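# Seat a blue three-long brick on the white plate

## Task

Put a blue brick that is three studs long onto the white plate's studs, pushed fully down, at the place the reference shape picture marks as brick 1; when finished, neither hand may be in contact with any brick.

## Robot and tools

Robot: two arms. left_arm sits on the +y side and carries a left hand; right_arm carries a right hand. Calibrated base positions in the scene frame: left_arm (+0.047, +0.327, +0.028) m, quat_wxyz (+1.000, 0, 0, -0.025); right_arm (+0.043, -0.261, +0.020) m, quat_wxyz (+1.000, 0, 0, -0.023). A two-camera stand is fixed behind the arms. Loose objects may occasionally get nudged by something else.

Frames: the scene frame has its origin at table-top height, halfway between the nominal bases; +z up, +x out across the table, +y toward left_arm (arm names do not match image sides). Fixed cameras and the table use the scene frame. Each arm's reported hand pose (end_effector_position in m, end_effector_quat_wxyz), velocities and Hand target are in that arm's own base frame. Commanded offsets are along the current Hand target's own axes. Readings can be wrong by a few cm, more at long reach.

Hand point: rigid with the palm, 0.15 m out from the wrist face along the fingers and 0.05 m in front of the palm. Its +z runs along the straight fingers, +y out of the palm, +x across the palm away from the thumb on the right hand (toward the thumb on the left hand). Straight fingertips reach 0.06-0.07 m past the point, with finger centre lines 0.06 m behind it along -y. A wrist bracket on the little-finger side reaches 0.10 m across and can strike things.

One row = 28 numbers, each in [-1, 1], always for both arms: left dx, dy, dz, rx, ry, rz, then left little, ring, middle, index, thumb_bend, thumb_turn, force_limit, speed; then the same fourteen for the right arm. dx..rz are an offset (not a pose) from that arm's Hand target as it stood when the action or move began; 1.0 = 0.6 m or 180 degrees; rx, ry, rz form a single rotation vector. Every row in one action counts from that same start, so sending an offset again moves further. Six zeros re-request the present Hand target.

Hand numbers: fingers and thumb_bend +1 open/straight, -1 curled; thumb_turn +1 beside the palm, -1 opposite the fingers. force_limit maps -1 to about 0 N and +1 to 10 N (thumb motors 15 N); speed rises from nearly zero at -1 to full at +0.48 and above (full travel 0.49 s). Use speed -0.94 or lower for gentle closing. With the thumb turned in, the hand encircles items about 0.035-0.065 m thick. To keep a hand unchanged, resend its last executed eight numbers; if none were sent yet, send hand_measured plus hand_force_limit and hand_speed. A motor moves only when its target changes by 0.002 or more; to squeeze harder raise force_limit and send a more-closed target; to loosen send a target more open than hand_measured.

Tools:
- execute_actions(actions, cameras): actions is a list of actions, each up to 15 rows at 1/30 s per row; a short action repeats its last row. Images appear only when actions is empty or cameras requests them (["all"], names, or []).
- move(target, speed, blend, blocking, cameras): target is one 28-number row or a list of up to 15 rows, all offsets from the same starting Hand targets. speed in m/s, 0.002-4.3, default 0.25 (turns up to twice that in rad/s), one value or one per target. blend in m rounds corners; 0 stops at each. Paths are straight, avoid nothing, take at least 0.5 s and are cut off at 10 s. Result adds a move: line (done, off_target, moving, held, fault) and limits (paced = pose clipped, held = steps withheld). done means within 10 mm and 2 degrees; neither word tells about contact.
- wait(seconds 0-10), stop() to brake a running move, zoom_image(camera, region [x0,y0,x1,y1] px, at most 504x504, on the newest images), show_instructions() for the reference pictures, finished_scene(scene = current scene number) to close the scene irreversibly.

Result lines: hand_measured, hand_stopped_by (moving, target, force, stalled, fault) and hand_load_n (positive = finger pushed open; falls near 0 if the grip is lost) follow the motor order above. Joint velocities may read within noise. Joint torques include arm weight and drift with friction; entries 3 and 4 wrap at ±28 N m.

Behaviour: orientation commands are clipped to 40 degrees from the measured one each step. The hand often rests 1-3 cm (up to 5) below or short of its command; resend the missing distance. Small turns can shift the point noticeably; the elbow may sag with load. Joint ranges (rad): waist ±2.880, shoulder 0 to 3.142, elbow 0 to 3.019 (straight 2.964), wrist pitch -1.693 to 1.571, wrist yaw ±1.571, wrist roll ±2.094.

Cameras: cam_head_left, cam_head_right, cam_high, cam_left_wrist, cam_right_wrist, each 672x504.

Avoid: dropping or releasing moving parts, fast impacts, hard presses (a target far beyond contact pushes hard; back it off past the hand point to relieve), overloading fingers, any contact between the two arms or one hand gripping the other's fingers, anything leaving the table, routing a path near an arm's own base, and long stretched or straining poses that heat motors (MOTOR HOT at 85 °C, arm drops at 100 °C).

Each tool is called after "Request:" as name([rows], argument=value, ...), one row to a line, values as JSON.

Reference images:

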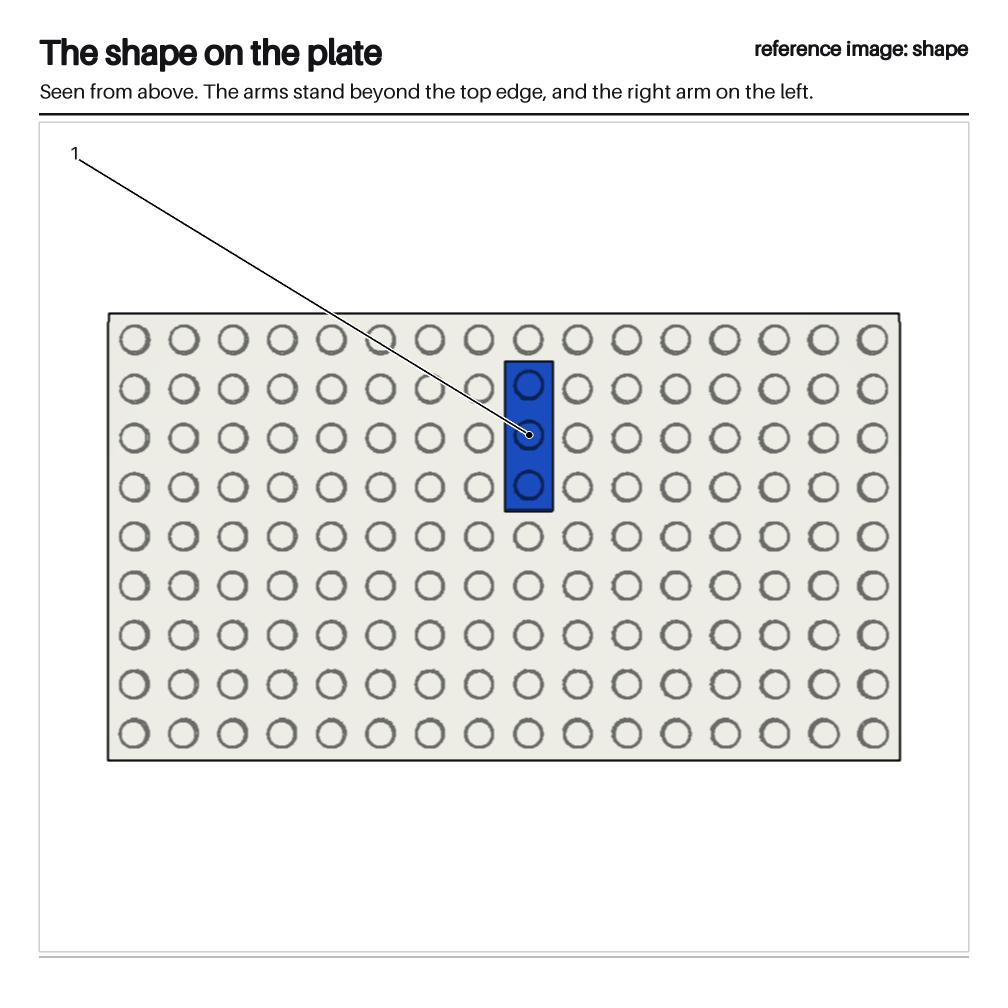

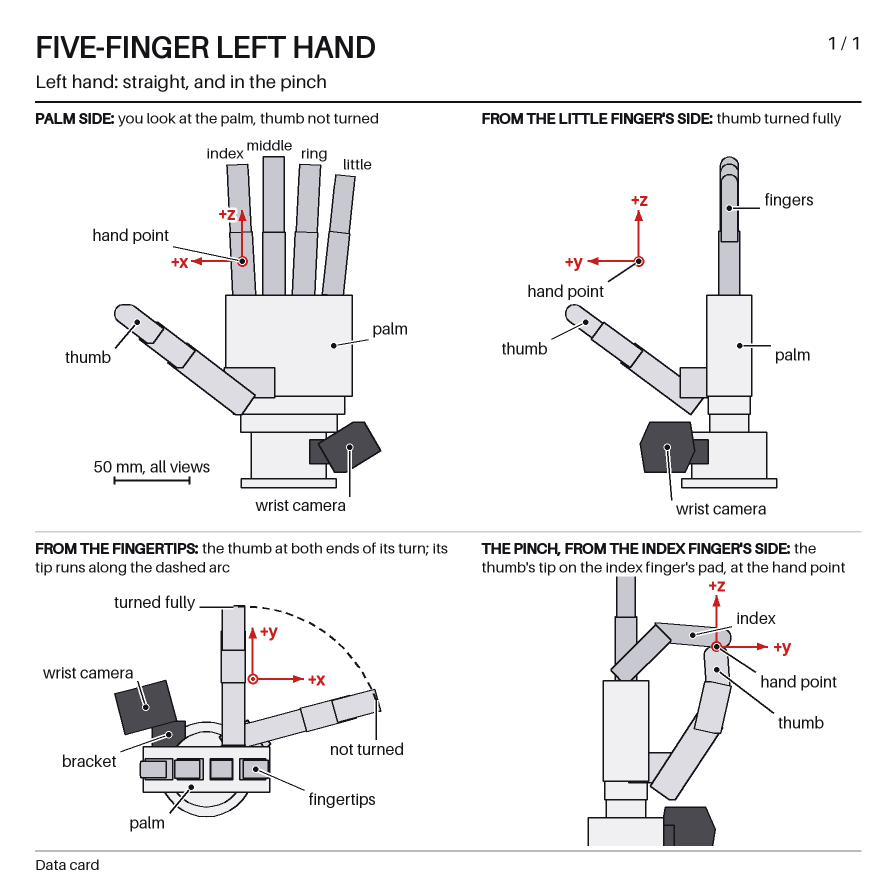

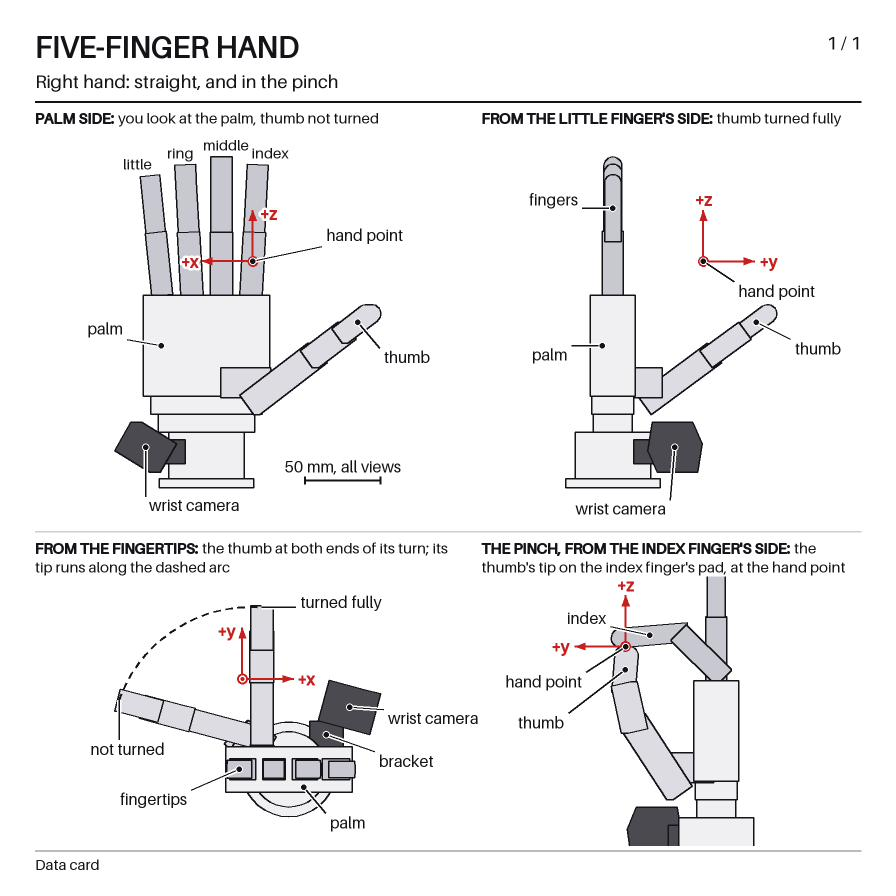

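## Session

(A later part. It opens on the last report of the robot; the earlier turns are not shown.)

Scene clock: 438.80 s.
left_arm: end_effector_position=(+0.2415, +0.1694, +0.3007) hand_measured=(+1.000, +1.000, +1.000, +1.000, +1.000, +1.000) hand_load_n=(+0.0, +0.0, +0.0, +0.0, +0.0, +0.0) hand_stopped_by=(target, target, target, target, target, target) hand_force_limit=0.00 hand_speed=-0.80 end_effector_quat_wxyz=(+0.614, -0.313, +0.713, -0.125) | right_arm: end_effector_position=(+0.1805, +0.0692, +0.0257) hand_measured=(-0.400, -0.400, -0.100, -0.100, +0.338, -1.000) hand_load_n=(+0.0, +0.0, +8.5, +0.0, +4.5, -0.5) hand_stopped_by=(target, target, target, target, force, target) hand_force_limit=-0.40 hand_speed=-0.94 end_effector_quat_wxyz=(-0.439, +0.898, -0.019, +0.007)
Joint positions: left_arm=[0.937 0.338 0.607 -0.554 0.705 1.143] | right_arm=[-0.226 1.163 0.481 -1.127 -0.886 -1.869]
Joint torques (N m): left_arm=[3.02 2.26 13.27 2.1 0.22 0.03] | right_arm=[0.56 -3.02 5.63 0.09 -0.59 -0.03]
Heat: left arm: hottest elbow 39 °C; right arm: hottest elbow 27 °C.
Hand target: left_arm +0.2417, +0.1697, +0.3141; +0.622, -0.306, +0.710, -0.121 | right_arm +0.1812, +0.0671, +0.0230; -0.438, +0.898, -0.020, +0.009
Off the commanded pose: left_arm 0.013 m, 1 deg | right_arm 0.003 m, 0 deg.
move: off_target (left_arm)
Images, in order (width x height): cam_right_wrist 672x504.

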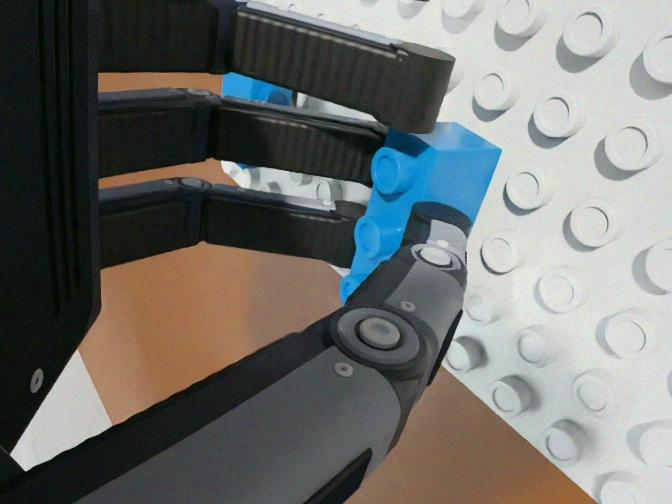

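Request:
move([
  [0,0,0,0,0,0,1,1,1,1,1,1,0,-0.8, 0,0,0,0,0,0,-0.4,-0.4,-0.1,-0.22,0.28,-1,-0.5,-0.94],
], cameras=["cam_right_wrist"])

Request:
zoom_image(camera="cam_right_wrist", region=[320, 80, 560, 320])

Request:
execute_actions(actions=[], cameras=["cam_head_left"])

Request:
zoom_image(camera="cam_head_left", region=[496, 322, 546, 372])

Scene clock: 439.63 s.
left_arm: end_effector_position=(+0.2415, +0.1694, +0.3007) hand_measured=(+1.000, +1.000, +1.000, +1.000, +1.000, +1.000) hand_load_n=(+0.0, +0.0, +0.0, +0.0, +0.0, +0.0) hand_stopped_by=(target, target, target, target, target, target) hand_force_limit=0.00 hand_speed=-0.80 end_effector_quat_wxyz=(+0.614, -0.313, +0.713, -0.125) | right_arm: end_effector_position=(+0.1805, +0.0692, +0.0257) hand_measured=(-0.400, -0.400, -0.100, -0.120, +0.338, -1.000) hand_load_n=(+0.0, +0.0, +7.0, +3.5, +7.0, -4.0) hand_stopped_by=(target, target, target, force, force, target) hand_force_limit=-0.50 hand_speed=-0.94 end_effector_quat_wxyz=(-0.439, +0.898, -0.019, +0.007)
Joint positions: left_arm=[0.937 0.338 0.607 -0.554 0.705 1.143] | right_arm=[-0.226 1.163 0.481 -1.127 -0.886 -1.869]
Joint torques (N m): left_arm=[2.08 2.55 13.37 2.19 0.21 0] | right_arm=[0.67 -2.96 5.59 0.12 -0.59 -0.04]
Heat: left arm: hottest elbow 39 °C; right arm: hottest elbow 27 °C.
Hand target: left_arm +0.2417, +0.1697, +0.3141; +0.622, -0.306, +0.710, -0.121 | right_arm +0.1812, +0.0672, +0.0230; -0.438, +0.898, -0.020, +0.009
Off the commanded pose: left_arm 0.013 m, 1 deg | right_arm 0.004 m, 0 deg.
move: off_target (left_arm)
Images, in order (width x height): cam_right_wrist 672x504.

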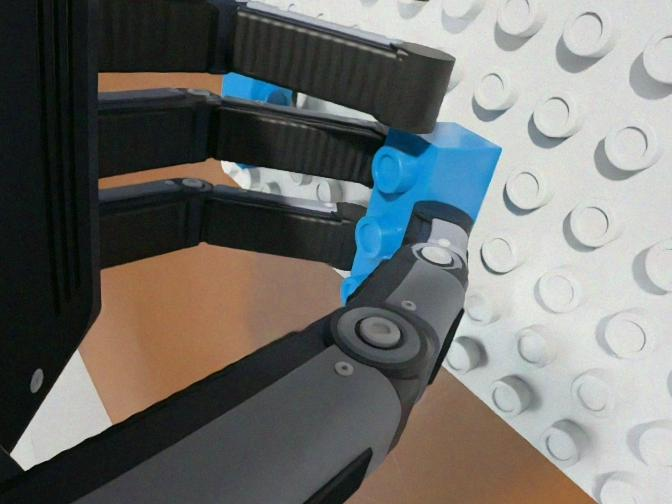

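Scaled by 2.100 from the camera's 672x504 image, which has a finer 960x720 frame.

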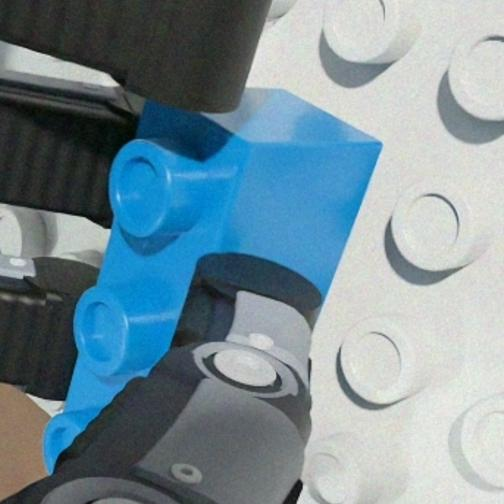

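Scene clock: 439.63 s.
left_arm: end_effector_position=(+0.2415, +0.1694, +0.3007) hand_measured=(+1.000, +1.000, +1.000, +1.000, +1.000, +1.000) hand_load_n=(+0.0, +0.0, +0.0, +0.0, +0.0, +0.0) hand_stopped_by=(target, target, target, target, target, target) hand_force_limit=0.00 hand_speed=-0.80 end_effector_quat_wxyz=(+0.614, -0.313, +0.713, -0.125) | right_arm: end_effector_position=(+0.1805, +0.0692, +0.0257) hand_measured=(-0.400, -0.400, -0.100, -0.120, +0.338, -1.000) hand_load_n=(+0.0, +0.0, +7.0, +3.5, +7.0, -4.0) hand_stopped_by=(target, target, target, force, force, target) hand_force_limit=-0.50 hand_speed=-0.94 end_effector_quat_wxyz=(-0.439, +0.898, -0.019, +0.007)
Joint positions: left_arm=[0.937 0.338 0.607 -0.554 0.705 1.143] | right_arm=[-0.226 1.163 0.481 -1.127 -0.886 -1.869]
Joint velocities: within noise
Joint torques (N m): left_arm=[2.08 2.55 13.37 2.19 0.21 0] | right_arm=[0.67 -2.96 5.59 0.12 -0.59 -0.04]
Motor temperatures (°C): left_arm=[19 17 39 20 17 19] | right_arm=[25 21 27 19 21 18]
Heat: left arm: hottest elbow 39 °C; right arm: hottest elbow 27 °C.
Hand target: left_arm +0.2417, +0.1697, +0.3141; +0.622, -0.306, +0.710, -0.121 | right_arm +0.1812, +0.0672, +0.0230; -0.438, +0.898, -0.020, +0.009
Off the commanded pose: left_arm 0.013 m, 1 deg | right_arm 0.004 m, 0 deg.
Images, in order (width x height): cam_head_left 672x504.

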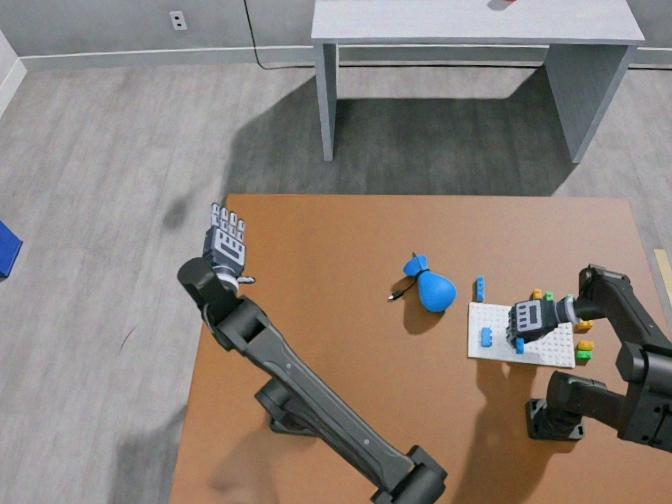

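Scaled by 10.080 from the camera's 672x504 image, which has a finer 960x720 frame.

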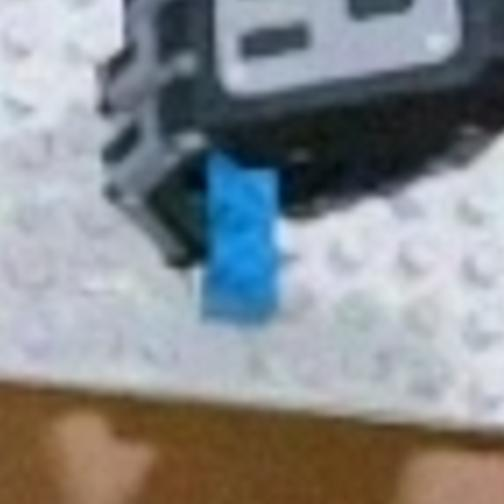

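Request:
move([
  [0,0,0,0,0,0,1,1,1,1,1,1,0,-0.8, 0.0133,-0.0131,-0.0103,0,0,0,-0.4,-0.4,-0.1,-0.22,0.28,-1,-0.5,-0.94],
  [0,0,0,0,0,0,1,1,1,1,1,1,0,-0.8, -0.0033,-0.0131,-0.0103,0,0,0,-0.4,-0.4,-0.1,-0.22,0.28,-1,-0.5,-0.94],
  [0,0,0,0,0,0,1,1,1,1,1,1,0,-0.8, 0.0075,-0.0131,-0.0103,0,0,0,-0.4,-0.4,-0.1,-0.22,0.28,-1,-0.5,-0.94],
], speed=0.06, cameras=["cam_right_wrist"])

Request:
zoom_image(camera="cam_right_wrist", region=[320, 80, 560, 320])

Scene clock: 442.43 s.
left_arm: end_effector_position=(+0.2415, +0.1694, +0.3007) hand_measured=(+1.000, +1.000, +1.000, +1.000, +1.000, +1.000) hand_load_n=(+0.0, +0.0, +0.0, +0.0, +0.0, +0.0) hand_stopped_by=(target, target, target, target, target, target) hand_force_limit=0.00 hand_speed=-0.80 end_effector_quat_wxyz=(+0.614, -0.313, +0.713, -0.125) | right_arm: end_effector_position=(+0.1759, +0.0699, +0.0293) hand_measured=(-0.400, -0.400, -0.100, -0.120, +0.338, -1.000) hand_load_n=(+0.0, +0.0, +7.0, +3.5, +7.0, -4.0) hand_stopped_by=(target, target, target, force, force, target) hand_force_limit=-0.50 hand_speed=-0.94 end_effector_quat_wxyz=(-0.440, +0.898, -0.021, +0.001)
Joint positions: left_arm=[0.937 0.338 0.607 -0.554 0.705 1.143] | right_arm=[-0.228 1.15 0.481 -1.153 -0.886 -1.87]
Joint torques (N m): left_arm=[1.96 3.08 13.26 2.09 0.25 0.06] | right_arm=[1.14 -2.9 7.49 -0.21 -0.64 0.06]
Heat: left arm: hottest elbow 39 °C; right arm: hottest elbow 27 °C.
Hand target: left_arm +0.2417, +0.1697, +0.3141; +0.622, -0.306, +0.710, -0.121 | right_arm +0.1857, +0.0669, +0.0330; -0.438, +0.898, -0.020, +0.009
Off the commanded pose: left_arm 0.013 m, 1 deg | right_arm 0.011 m, 1 deg.
move: off_target (left_arm, right_arm)
Images, in order (width x height): cam_right_wrist 672x504.

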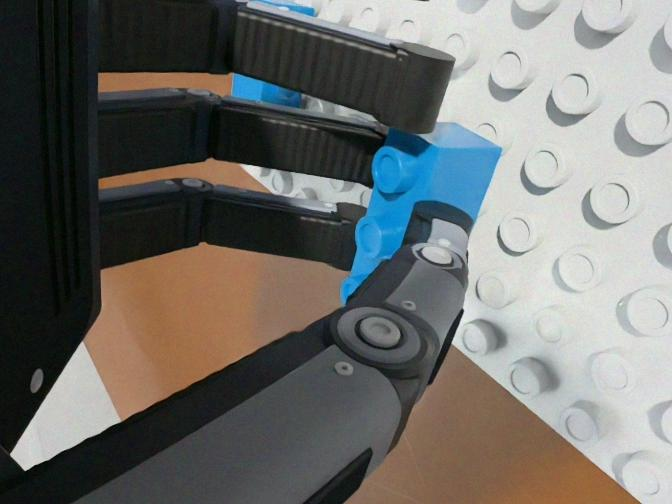

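Scaled by 2.100 from the camera's 672x504 image, which has a finer 960x720 frame.

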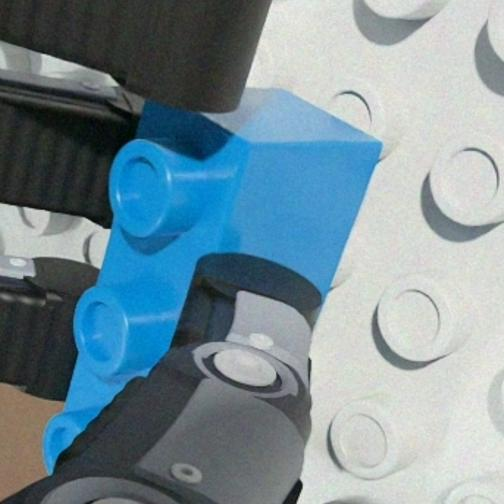

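Request:
move([
  [0,0,0,0,0,0,1,1,1,1,1,1,0,-0.8, 0.025,0.001,0,0,0,0,-0.4,-0.4,-0.1,-0.22,0.28,-1,-0.5,-0.94],
  [0,0,0,0,0,0,1,1,1,1,1,1,0,-0.8, -0.005,0.001,0,0,0,0,-0.4,-0.4,-0.1,-0.22,0.28,-1,-0.5,-0.94],
  [0,0,0,0,0,0,1,1,1,1,1,1,0,-0.8, 0.015,0.001,0,0,0,0,-0.4,-0.4,-0.1,-0.22,0.28,-1,-0.5,-0.94],
  [0,0,0,0,0,0,1,1,1,1,1,1,0,-0.8, 0.007,0.001,0,0,0,0,-0.4,-0.4,-0.1,-0.22,0.28,-1,-0.5,-0.94],
], speed=0.06, cameras=["cam_right_wrist"])

Request:
zoom_image(camera="cam_right_wrist", region=[320, 80, 560, 320])

Scene clock: 445.33 s.
left_arm: end_effector_position=(+0.2415, +0.1694, +0.3007) hand_measured=(+1.000, +1.000, +1.000, +1.000, +1.000, +1.000) hand_load_n=(+0.0, +0.0, +0.0, +0.0, +0.0, +0.0) hand_stopped_by=(target, target, target, target, target, target) hand_force_limit=0.00 hand_speed=-0.80 end_effector_quat_wxyz=(+0.614, -0.313, +0.713, -0.125) | right_arm: end_effector_position=(+0.1825, +0.0685, +0.0286) hand_measured=(-0.400, -0.400, -0.100, -0.120, +0.338, -1.000) hand_load_n=(+0.0, +0.0, +7.0, +3.5, +7.0, -3.5) hand_stopped_by=(target, target, target, force, force, target) hand_force_limit=-0.50 hand_speed=-0.94 end_effector_quat_wxyz=(-0.441, +0.897, -0.023, -0.001)
Joint positions: left_arm=[0.937 0.338 0.607 -0.554 0.705 1.143] | right_arm=[-0.228 1.178 0.497 -1.144 -0.886 -1.868]
Joint torques (N m): left_arm=[1.85 3.08 13.31 1.99 0.13 0.01] | right_arm=[1.26 -4.42 6.9 -0.23 -0.64 0.06]
Heat: left arm: hottest elbow 39 °C; right arm: hottest elbow 27 °C.
Hand target: left_arm +0.2417, +0.1697, +0.3141; +0.622, -0.306, +0.710, -0.121 | right_arm +0.1898, +0.0664, +0.0325; -0.438, +0.898, -0.020, +0.009
Off the commanded pose: left_arm 0.013 m, 1 deg | right_arm 0.009 m, 1 deg.
move: off_target (left_arm)
Images, in order (width x height): cam_right_wrist 672x504.

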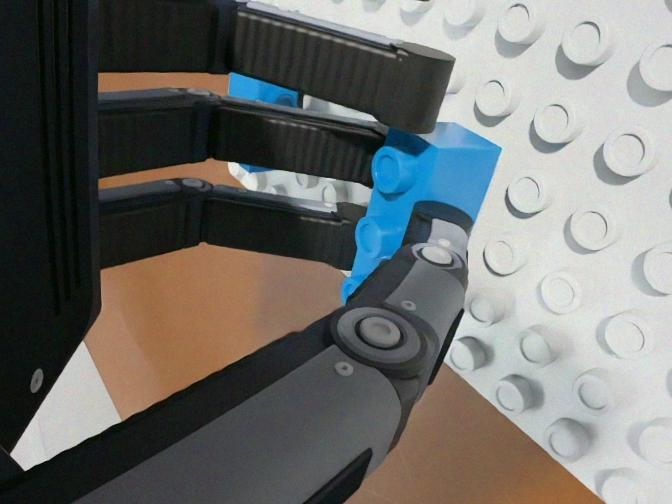

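Scaled by 2.100 from the camera's 672x504 image, which has a finer 960x720 frame.

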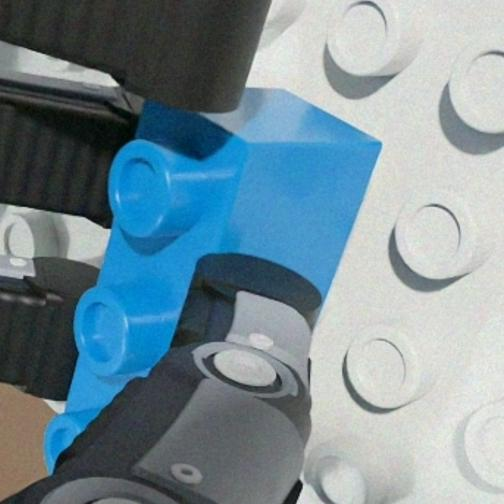

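Request:
move([
  [0,0,0,0,0,0,1,1,1,1,1,1,0,-0.8, 0,0.0058,0.0031,0,0,0,-0.4,-0.4,-0.1,-0.22,0.28,-1,-0.5,-0.94],
], speed=0.06, cameras=["cam_right_wrist"])

Request:
zoom_image(camera="cam_right_wrist", region=[320, 80, 560, 320])

Scene clock: 446.63 s.
left_arm: end_effector_position=(+0.2415, +0.1694, +0.3007) hand_measured=(+1.000, +1.000, +1.000, +1.000, +1.000, +1.000) hand_load_n=(+0.0, +0.0, +0.0, +0.0, +0.0, +0.0) hand_stopped_by=(target, target, target, target, target, target) hand_force_limit=0.00 hand_speed=-0.80 end_effector_quat_wxyz=(+0.614, -0.313, +0.713, -0.125) | right_arm: end_effector_position=(+0.1837, +0.0682, +0.0282) hand_measured=(-0.400, -0.400, -0.100, -0.120, +0.338, -1.000) hand_load_n=(+0.0, +0.0, +7.0, +3.5, +6.5, -3.5) hand_stopped_by=(target, target, target, force, force, target) hand_force_limit=-0.50 hand_speed=-0.94 end_effector_quat_wxyz=(-0.440, +0.898, -0.022, +0.002)
Joint positions: left_arm=[0.937 0.338 0.607 -0.554 0.705 1.143] | right_arm=[-0.228 1.178 0.497 -1.139 -0.886 -1.868]
Joint torques (N m): left_arm=[2.37 2.02 13.45 2.09 0.17 -0.03] | right_arm=[0.97 -3.55 6.53 0.13 -0.62 0.01]
Heat: left arm: hottest elbow 39 °C; right arm: hottest elbow 27 °C.
Hand target: left_arm +0.2417, +0.1697, +0.3141; +0.622, -0.306, +0.710, -0.121 | right_arm +0.1898, +0.0657, +0.0286; -0.438, +0.898, -0.020, +0.009
Off the commanded pose: left_arm 0.013 m, 1 deg | right_arm 0.007 m, 1 deg.
move: off_target (left_arm)
Images, in order (width x height): cam_right_wrist 672x504.

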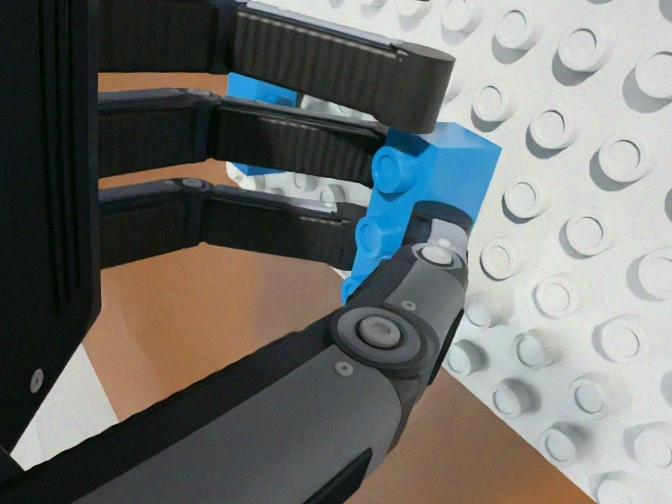

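Scaled by 2.100 from the camera's 672x504 image, which has a finer 960x720 frame.

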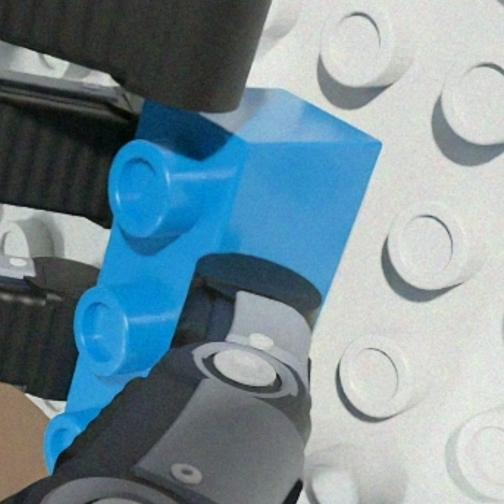

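Request:
move([
  [0,0,0,0,0,0,1,1,1,1,1,1,0,-0.8, -0.0015,0.0063,0.003,0,0,0,-0.4,-0.4,-0.1,-0.22,0.28,-1,-0.5,-0.94],
], speed=0.06, cameras=["cam_right_wrist"])

Request:
zoom_image(camera="cam_right_wrist", region=[320, 80, 560, 320])

Scene clock: 447.73 s.
left_arm: end_effector_position=(+0.2415, +0.1694, +0.3007) hand_measured=(+1.000, +1.000, +1.000, +1.000, +1.000, +1.000) hand_load_n=(+0.0, +0.0, +0.0, +0.0, +0.0, +0.0) hand_stopped_by=(target, target, target, target, target, target) hand_force_limit=0.00 hand_speed=-0.80 end_effector_quat_wxyz=(+0.614, -0.313, +0.713, -0.125) | right_arm: end_effector_position=(+0.1858, +0.0674, +0.0262) hand_measured=(-0.400, -0.400, -0.100, -0.120, +0.338, -1.000) hand_load_n=(+0.5, +0.0, +7.0, +3.0, +7.0, -3.5) hand_stopped_by=(target, target, target, force, force, target) hand_force_limit=-0.50 hand_speed=-0.94 end_effector_quat_wxyz=(-0.439, +0.898, -0.020, +0.004)
Joint positions: left_arm=[0.937 0.338 0.607 -0.554 0.705 1.143] | right_arm=[-0.228 1.185 0.497 -1.128 -0.885 -1.872]
Joint torques (N m): left_arm=[3.43 2.32 13.64 2.35 0.23 0.06] | right_arm=[0.85 -3.43 5.97 0.06 -0.6 -0.02]
Heat: left arm: hottest elbow 39 °C; right arm: hottest elbow 27 °C.
Hand target: left_arm +0.2417, +0.1697, +0.3141; +0.622, -0.306, +0.710, -0.121 | right_arm +0.1888, +0.0648, +0.0245; -0.438, +0.899, -0.020, +0.009
Off the commanded pose: left_arm 0.013 m, 1 deg | right_arm 0.004 m, 1 deg.
move: off_target (left_arm)
Images, in order (width x height): cam_right_wrist 672x504.

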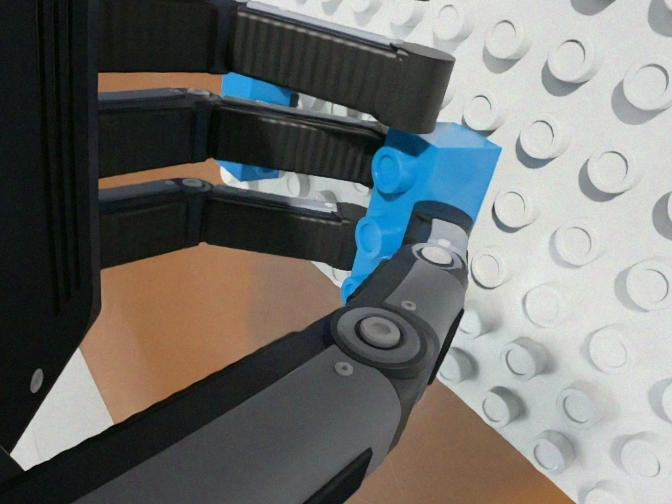

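Scaled by 2.100 from the camera's 672x504 image, which has a finer 960x720 frame.

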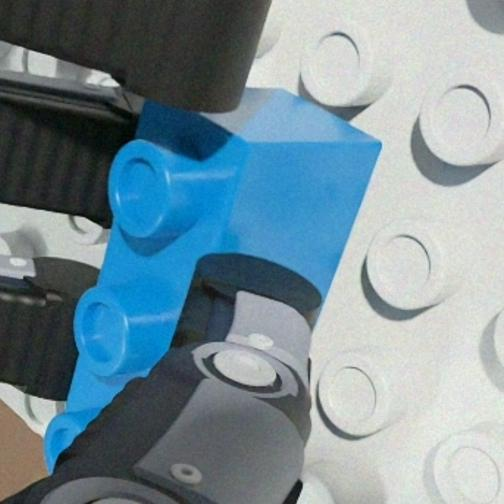

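Request:
move([
  [0,0,0,0,0,0,1,1,1,1,1,1,0,-0.8, -0.0067,-0.0005,0.001,0,0,0,-0.4,-0.4,-0.1,-0.22,0.28,-1,-0.5,-0.94],
], speed=0.06, cameras=["cam_right_wrist"])

Request:
zoom_image(camera="cam_right_wrist", region=[320, 80, 560, 320])

Scene clock: 448.83 s.
left_arm: end_effector_position=(+0.2415, +0.1694, +0.3007) hand_measured=(+1.000, +1.000, +1.000, +1.000, +1.000, +1.000) hand_load_n=(+0.0, +0.0, +0.0, +0.0, +0.0, +0.0) hand_stopped_by=(target, target, target, target, target, target) hand_force_limit=0.00 hand_speed=-0.80 end_effector_quat_wxyz=(+0.614, -0.313, +0.713, -0.125) | right_arm: end_effector_position=(+0.1846, +0.0677, +0.0255) hand_measured=(-0.400, -0.400, -0.100, -0.120, +0.338, -1.000) hand_load_n=(+0.0, +0.0, +7.0, +3.0, +7.0, -3.5) hand_stopped_by=(target, target, target, force, force, target) hand_force_limit=-0.50 hand_speed=-0.94 end_effector_quat_wxyz=(-0.440, +0.898, -0.020, +0.004)
Joint positions: left_arm=[0.937 0.338 0.607 -0.554 0.705 1.143] | right_arm=[-0.229 1.185 0.494 -1.128 -0.886 -1.873]
Joint torques (N m): left_arm=[2.08 2.08 13.34 1.98 0.18 -0.02] | right_arm=[0.85 -4.19 5.46 -0.09 -0.58 -0.02]
Heat: left arm: hottest elbow 39 °C; right arm: hottest elbow 27 °C.
Hand target: left_arm +0.2417, +0.1697, +0.3141; +0.622, -0.306, +0.710, -0.121 | right_arm +0.1849, +0.0657, +0.0244; -0.439, +0.898, -0.020, +0.009
Off the commanded pose: left_arm 0.013 m, 1 deg | right_arm 0.002 m, 1 deg.
move: off_target (left_arm)
Images, in order (width x height): cam_right_wrist 672x504.

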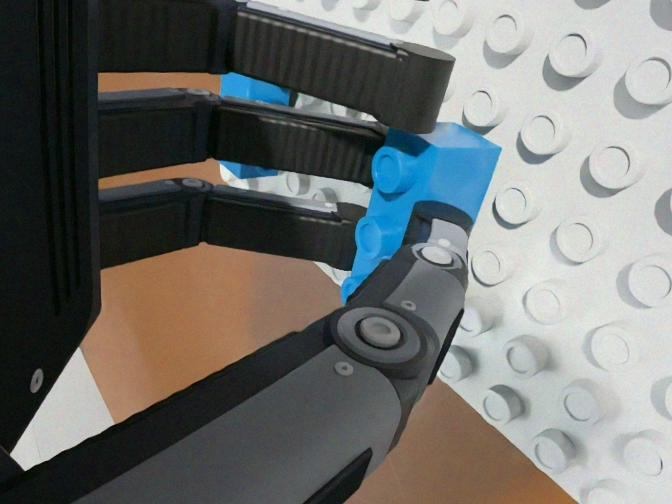

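Scaled by 2.100 from the camera's 672x504 image, which has a finer 960x720 frame.

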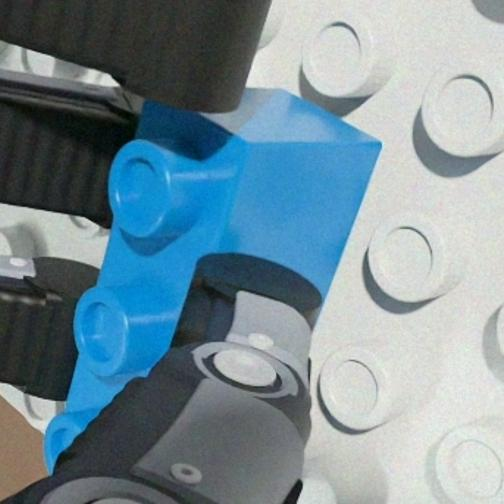

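Request:
move([
  [0,0,0,0,0,0,1,1,1,1,1,1,0,-0.8, -0.005,0.0026,0.0022,0,0,0,-0.4,-0.4,-0.1,-0.22,0.28,-1,-0.5,-0.94],
], speed=0.06, cameras=["cam_right_wrist"])

Request:
zoom_image(camera="cam_right_wrist", region=[320, 80, 560, 320])

Scene clock: 449.83 s.
left_arm: end_effector_position=(+0.2415, +0.1694, +0.3007) hand_measured=(+1.000, +1.000, +1.000, +1.000, +1.000, +1.000) hand_load_n=(+0.0, +0.0, +0.0, +0.0, +0.0, +0.0) hand_stopped_by=(target, target, target, target, target, target) hand_force_limit=0.00 hand_speed=-0.80 end_effector_quat_wxyz=(+0.614, -0.313, +0.713, -0.125) | right_arm: end_effector_position=(+0.1839, +0.0677, +0.0252) hand_measured=(-0.400, -0.400, -0.100, -0.120, +0.338, -1.000) hand_load_n=(+0.0, +0.0, +7.0, +3.0, +6.5, -4.0) hand_stopped_by=(target, target, target, force, force, target) hand_force_limit=-0.50 hand_speed=-0.94 end_effector_quat_wxyz=(-0.440, +0.898, -0.020, +0.006)
Joint positions: left_arm=[0.937 0.338 0.607 -0.554 0.705 1.143] | right_arm=[-0.232 1.182 0.49 -1.127 -0.888 -1.876]
Joint torques (N m): left_arm=[1.9 2.32 13.23 2.52 0.2 0.01] | right_arm=[0.91 -4.07 4.98 0.1 -0.47 -0.04]
Heat: left arm: hottest elbow 39 °C; right arm: hottest elbow 27 °C.
Hand target: left_arm +0.2417, +0.1697, +0.3141; +0.622, -0.306, +0.710, -0.121 | right_arm +0.1818, +0.0658, +0.0223; -0.438, +0.899, -0.020, +0.009
Off the commanded pose: left_arm 0.013 m, 1 deg | right_arm 0.004 m, 0 deg.
move: off_target (left_arm)
Images, in order (width x height): cam_right_wrist 672x504.

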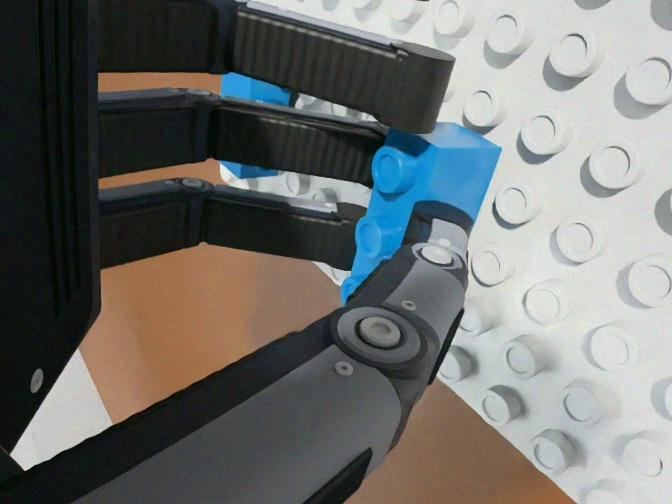

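Scaled by 2.100 from the camera's 672x504 image, which has a finer 960x720 frame.

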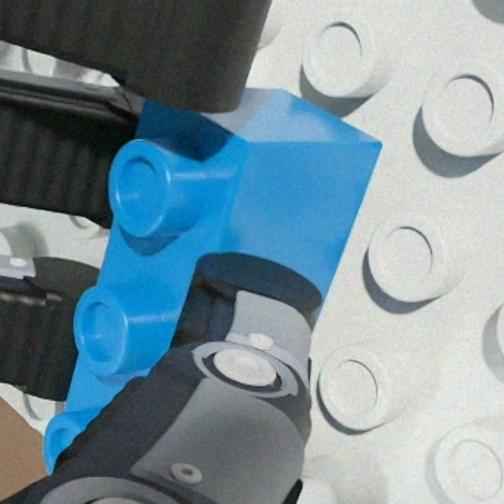

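Request:
move([
  [0,0,0,0,0,0,1,1,1,1,1,1,0,-0.8, 0,0.0053,0.0041,0,0,0,-0.4,-0.4,-0.1,-0.22,0.28,-1,-0.5,-0.94],
  [0,0,0,0,0,0,1,1,1,1,1,1,0,-0.8, -0.0033,0.0053,0.0041,0,0,0,-0.4,-0.4,-0.1,-0.22,0.28,-1,-0.5,-0.94],
  [0,0,0,0,0,0,1,1,1,1,1,1,0,-0.8, -0.0067,0.0053,0.0041,0,0,0,-0.4,-0.4,-0.1,-0.22,0.28,-1,-0.5,-0.94],
], speed=0.03, cameras=["cam_right_wrist"])

Request:
zoom_image(camera="cam_right_wrist", region=[320, 80, 560, 320])

Scene clock: 451.93 s.
left_arm: end_effector_position=(+0.2415, +0.1694, +0.3007) hand_measured=(+1.000, +1.000, +1.000, +1.000, +1.000, +1.000) hand_load_n=(+0.0, +0.0, -0.5, +0.0, +0.0, +0.0) hand_stopped_by=(target, target, target, target, target, target) hand_force_limit=0.00 hand_speed=-0.80 end_effector_quat_wxyz=(+0.614, -0.313, +0.713, -0.125) | right_arm: end_effector_position=(+0.1838, +0.0680, +0.0245) hand_measured=(-0.400, -0.400, -0.100, -0.120, +0.338, -1.000) hand_load_n=(+0.0, +0.5, +7.0, +2.0, +6.5, -5.0) hand_stopped_by=(target, target, target, force, force, target) hand_force_limit=-0.50 hand_speed=-0.94 end_effector_quat_wxyz=(-0.442, +0.897, -0.020, +0.011)
Joint positions: left_arm=[0.937 0.338 0.607 -0.554 0.705 1.143] | right_arm=[-0.236 1.175 0.483 -1.118 -0.893 -1.878]
Joint torques (N m): left_arm=[1.9 3.02 13.44 2.09 0.17 0.03] | right_arm=[0.73 -3.6 4.48 0.06 -0.21 -0.06]
Heat: left arm: hottest elbow 39 °C; right arm: hottest elbow 27 °C.
Hand target: left_arm +0.2417, +0.1697, +0.3141; +0.622, -0.306, +0.710, -0.121 | right_arm +0.1779, +0.0660, +0.0184; -0.438, +0.898, -0.020, +0.009
Off the commanded pose: left_arm 0.013 m, 1 deg | right_arm 0.009 m, 1 deg.
move: off_target (left_arm)
Images, in order (width x height): cam_right_wrist 672x504.

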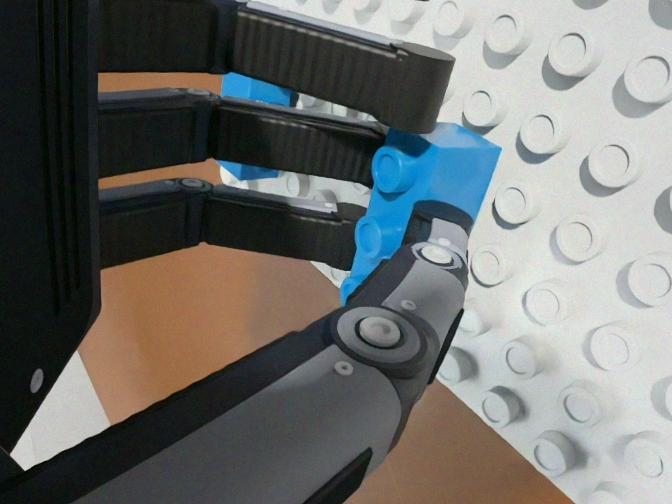

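Scaled by 2.100 from the camera's 672x504 image, which has a finer 960x720 frame.

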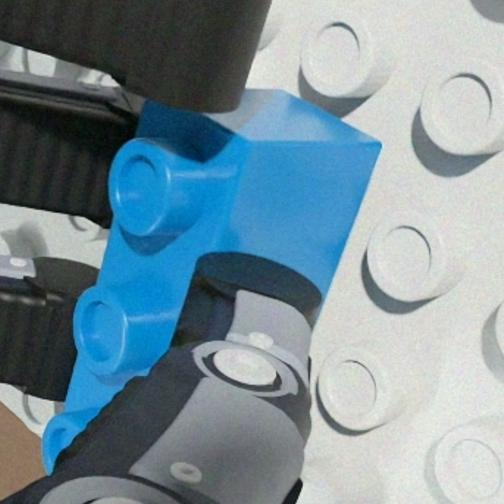

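Request:
move([
  [0,0,0,0,0,0,1,1,1,1,1,1,0,-0.8, 0.004,0.0075,0.003,0,0,0,-0.4,-0.4,-0.1,-0.22,0.28,-1,-0.5,-0.94],
  [0,0,0,0,0,0,1,1,1,1,1,1,0,-0.8, 0.004,0.0125,0.0072,0,0,0,-0.4,-0.4,-0.1,-0.22,0.28,-1,-0.5,-0.94],
], speed=0.03, cameras=["cam_right_wrist"])

Request:
zoom_image(camera="cam_right_wrist", region=[320, 80, 560, 320])

Scene clock: 453.47 s.
left_arm: end_effector_position=(+0.2415, +0.1694, +0.3007) hand_measured=(+1.000, +1.000, +1.000, +1.000, +1.000, +1.000) hand_load_n=(+0.0, +0.0, +0.0, +0.0, +0.0, +0.0) hand_stopped_by=(target, target, target, target, target, target) hand_force_limit=0.00 hand_speed=-0.80 end_effector_quat_wxyz=(+0.614, -0.313, +0.713, -0.125) | right_arm: end_effector_position=(+0.1849, +0.0672, +0.0234) hand_measured=(-0.400, -0.400, -0.100, -0.120, +0.338, -1.000) hand_load_n=(+0.0, +0.0, +7.0, +1.0, +6.0, -2.5) hand_stopped_by=(target, target, target, force, force, target) hand_force_limit=-0.50 hand_speed=-0.94 end_effector_quat_wxyz=(-0.443, +0.896, -0.022, +0.012)
Joint positions: left_arm=[0.937 0.338 0.607 -0.554 0.705 1.143] | right_arm=[-0.242 1.182 0.483 -1.113 -0.896 -1.879]
Joint torques (N m): left_arm=[1.32 2.26 13.45 1.92 0.21 0] | right_arm=[1.08 -1.67 4.14 1.03 -0.07 -0.12]
Heat: left arm: hottest elbow 39 °C; right arm: hottest elbow 27 °C.
Hand target: left_arm +0.2417, +0.1697, +0.3141; +0.622, -0.306, +0.710, -0.121 | right_arm +0.1803, +0.0647, +0.0097; -0.438, +0.899, -0.019, +0.009
Off the commanded pose: left_arm 0.013 m, 1 deg | right_arm 0.015 m, 1 deg.
move: off_target (left_arm, right_arm)
Images, in order (width x height): cam_right_wrist 672x504.

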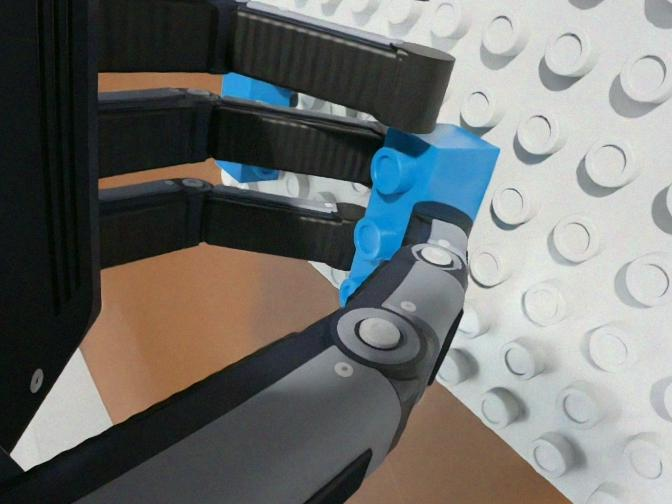

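Scaled by 2.100 from the camera's 672x504 image, which has a finer 960x720 frame.

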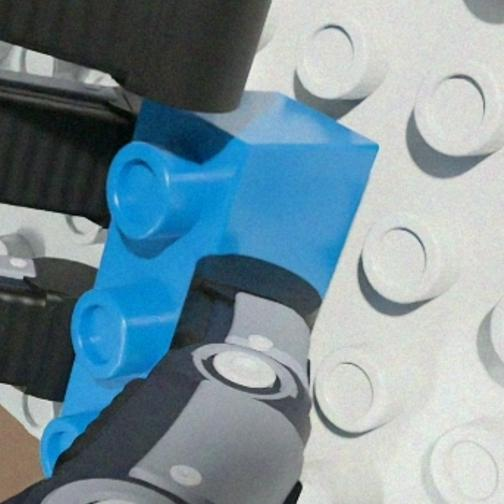

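Request:
move([
  [0,0,0,0,0,0,1,1,1,1,1,1,0,-0.8, 0,-0.0051,0.0066,0,0,0,-0.4,-0.4,-0.1,-0.22,0.28,-1,-0.5,-0.94],
  [0,0,0,0,0,0,1,1,1,1,1,1,0,-0.8, 0,0.0051,-0.0066,0,0,0,-0.4,-0.4,-0.1,-0.22,0.28,-1,-0.5,-0.94],
  [0,0,0,0,0,0,1,1,1,1,1,1,0,-0.8, 0,-0.0051,0.0066,0,0,0,-0.4,-0.4,-0.1,-0.22,0.28,-1,-0.5,-0.94],
  [0,0,0,0,0,0,1,1,1,1,1,1,0,-0.8, 0,0,0,0,0,0,-0.4,-0.4,-0.1,-0.22,0.28,-1,-0.5,-0.94],
], speed=0.03, cameras=["cam_right_wrist"])

Request:
zoom_image(camera="cam_right_wrist", region=[320, 80, 560, 320])

Scene clock: 457.97 s.
left_arm: end_effector_position=(+0.2415, +0.1694, +0.3007) hand_measured=(+1.000, +1.000, +1.000, +1.000, +1.000, +1.000) hand_load_n=(-0.5, +0.0, +0.0, +0.0, +0.0, +0.0) hand_stopped_by=(target, target, target, target, target, target) hand_force_limit=0.00 hand_speed=-0.80 end_effector_quat_wxyz=(+0.614, -0.313, +0.713, -0.125) | right_arm: end_effector_position=(+0.1854, +0.0678, +0.0205) hand_measured=(-0.400, -0.400, -0.100, -0.120, +0.338, -1.000) hand_load_n=(+0.0, +0.0, +5.5, +1.5, +5.5, +1.5) hand_stopped_by=(target, target, target, force, force, target) hand_force_limit=-0.50 hand_speed=-0.94 end_effector_quat_wxyz=(-0.445, +0.895, -0.031, +0.013)
Joint positions: left_arm=[0.937 0.338 0.607 -0.554 0.705 1.143] | right_arm=[-0.243 1.187 0.476 -1.091 -0.901 -1.857]
Joint torques (N m): left_arm=[2.49 1.9 13.24 2.09 0.19 0.03] | right_arm=[1.2 -2.14 4.56 0.31 0.11 -0.29]
Heat: left arm: hottest elbow 39 °C; right arm: hottest elbow 27 °C.
Hand target: left_arm +0.2417, +0.1697, +0.3141; +0.622, -0.306, +0.710, -0.121 | right_arm +0.1803, +0.0647, +0.0097; -0.438, +0.898, -0.019, +0.009
Off the commanded pose: left_arm 0.013 m, 1 deg | right_arm 0.012 m, 2 deg.
move: off_target (left_arm, right_arm)
Images, in order (width x height): cam_right_wrist 672x504.

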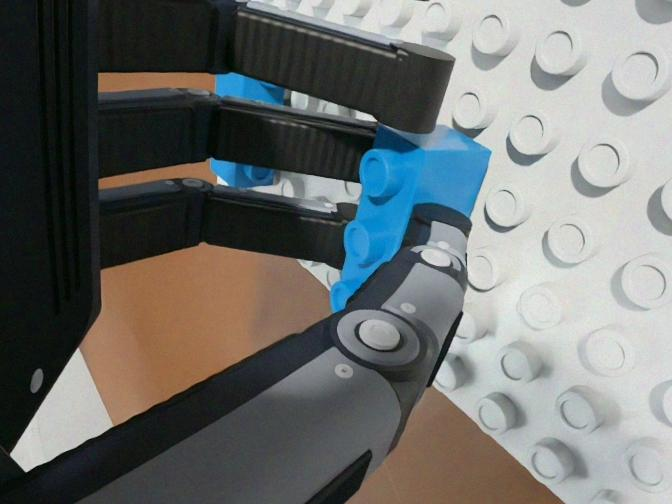

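Scaled by 2.100 from the camera's 672x504 image, which has a finer 960x720 frame.

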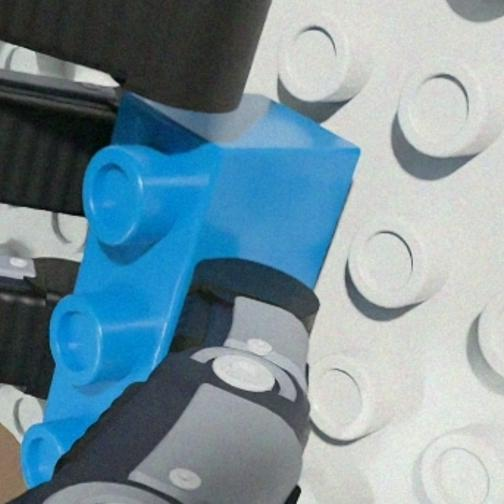

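Request:
move([
  [0,0,0,0,0,0,1,1,1,1,1,1,0,-0.8, 0,-0.006,-0.006,0,0,0,-0.4,-0.4,-0.1,-0.22,0.28,-1,-0.5,-0.94],
  [0,0,0,0,0,0,1,1,1,1,1,1,0,-0.8, 0,-0.006,-0.006,0,0,0,-0.4,-0.4,-0.1,-0.22,0.1,-1,0.5,-0.94],
], speed=0.05, cameras=["cam_right_wrist"])

Request:
zoom_image(camera="cam_right_wrist", region=[320, 80, 560, 320])

Scene clock: 461.10 s.
left_arm: end_effector_position=(+0.2415, +0.1694, +0.3007) hand_measured=(+1.000, +1.000, +1.000, +1.000, +1.000, +1.000) hand_load_n=(+0.0, +0.0, +0.0, +0.0, +0.0, +0.0) hand_stopped_by=(target, target, target, target, target, target) hand_force_limit=0.00 hand_speed=-0.80 end_effector_quat_wxyz=(+0.614, -0.313, +0.713, -0.125) | right_arm: end_effector_position=(+0.1848, +0.0677, +0.0206) hand_measured=(-0.400, -0.400, -0.100, -0.120, +0.316, -1.000) hand_load_n=(+0.0, +0.0, +11.5, +5.5, +11.0, +0.5) hand_stopped_by=(target, target, target, force, force, target) hand_force_limit=0.50 hand_speed=-0.94 end_effector_quat_wxyz=(-0.445, +0.895, -0.023, +0.014)
Joint positions: left_arm=[0.937 0.338 0.607 -0.554 0.705 1.143] | right_arm=[-0.244 1.187 0.476 -1.099 -0.901 -1.88]
Joint torques (N m): left_arm=[2.32 1.55 13.29 1.85 0.21 -0.02] | right_arm=[0.97 -2.84 5.14 -0.2 0.15 -0.13]
Heat: left arm: hottest elbow 39 °C; right arm: hottest elbow 27 °C.
Hand target: left_arm +0.2417, +0.1697, +0.3141; +0.622, -0.306, +0.710, -0.121 | right_arm +0.1802, +0.0641, +0.0148; -0.438, +0.898, -0.020, +0.009
Off the commanded pose: left_arm 0.013 m, 1 deg | right_arm 0.008 m, 1 deg.
move: off_target (left_arm)
Images, in order (width x height): cam_right_wrist 672x504.

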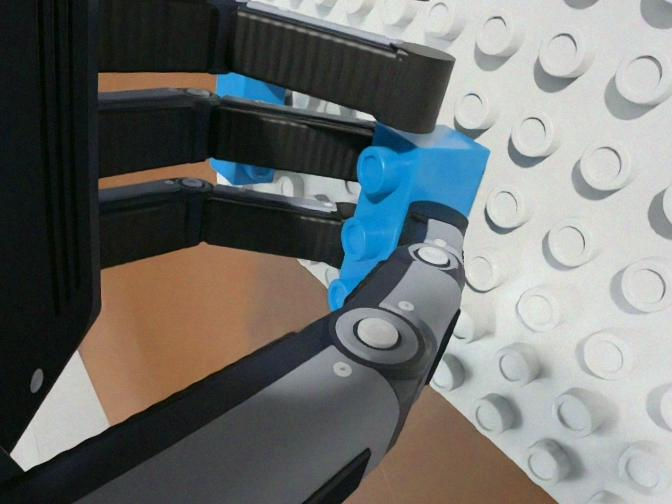

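Scaled by 2.100 from the camera's 672x504 image, which has a finer 960x720 frame.

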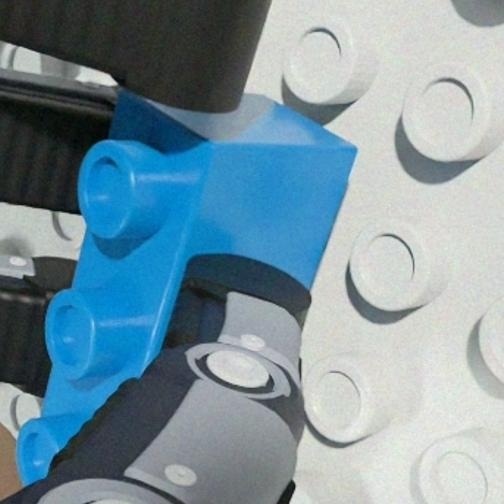

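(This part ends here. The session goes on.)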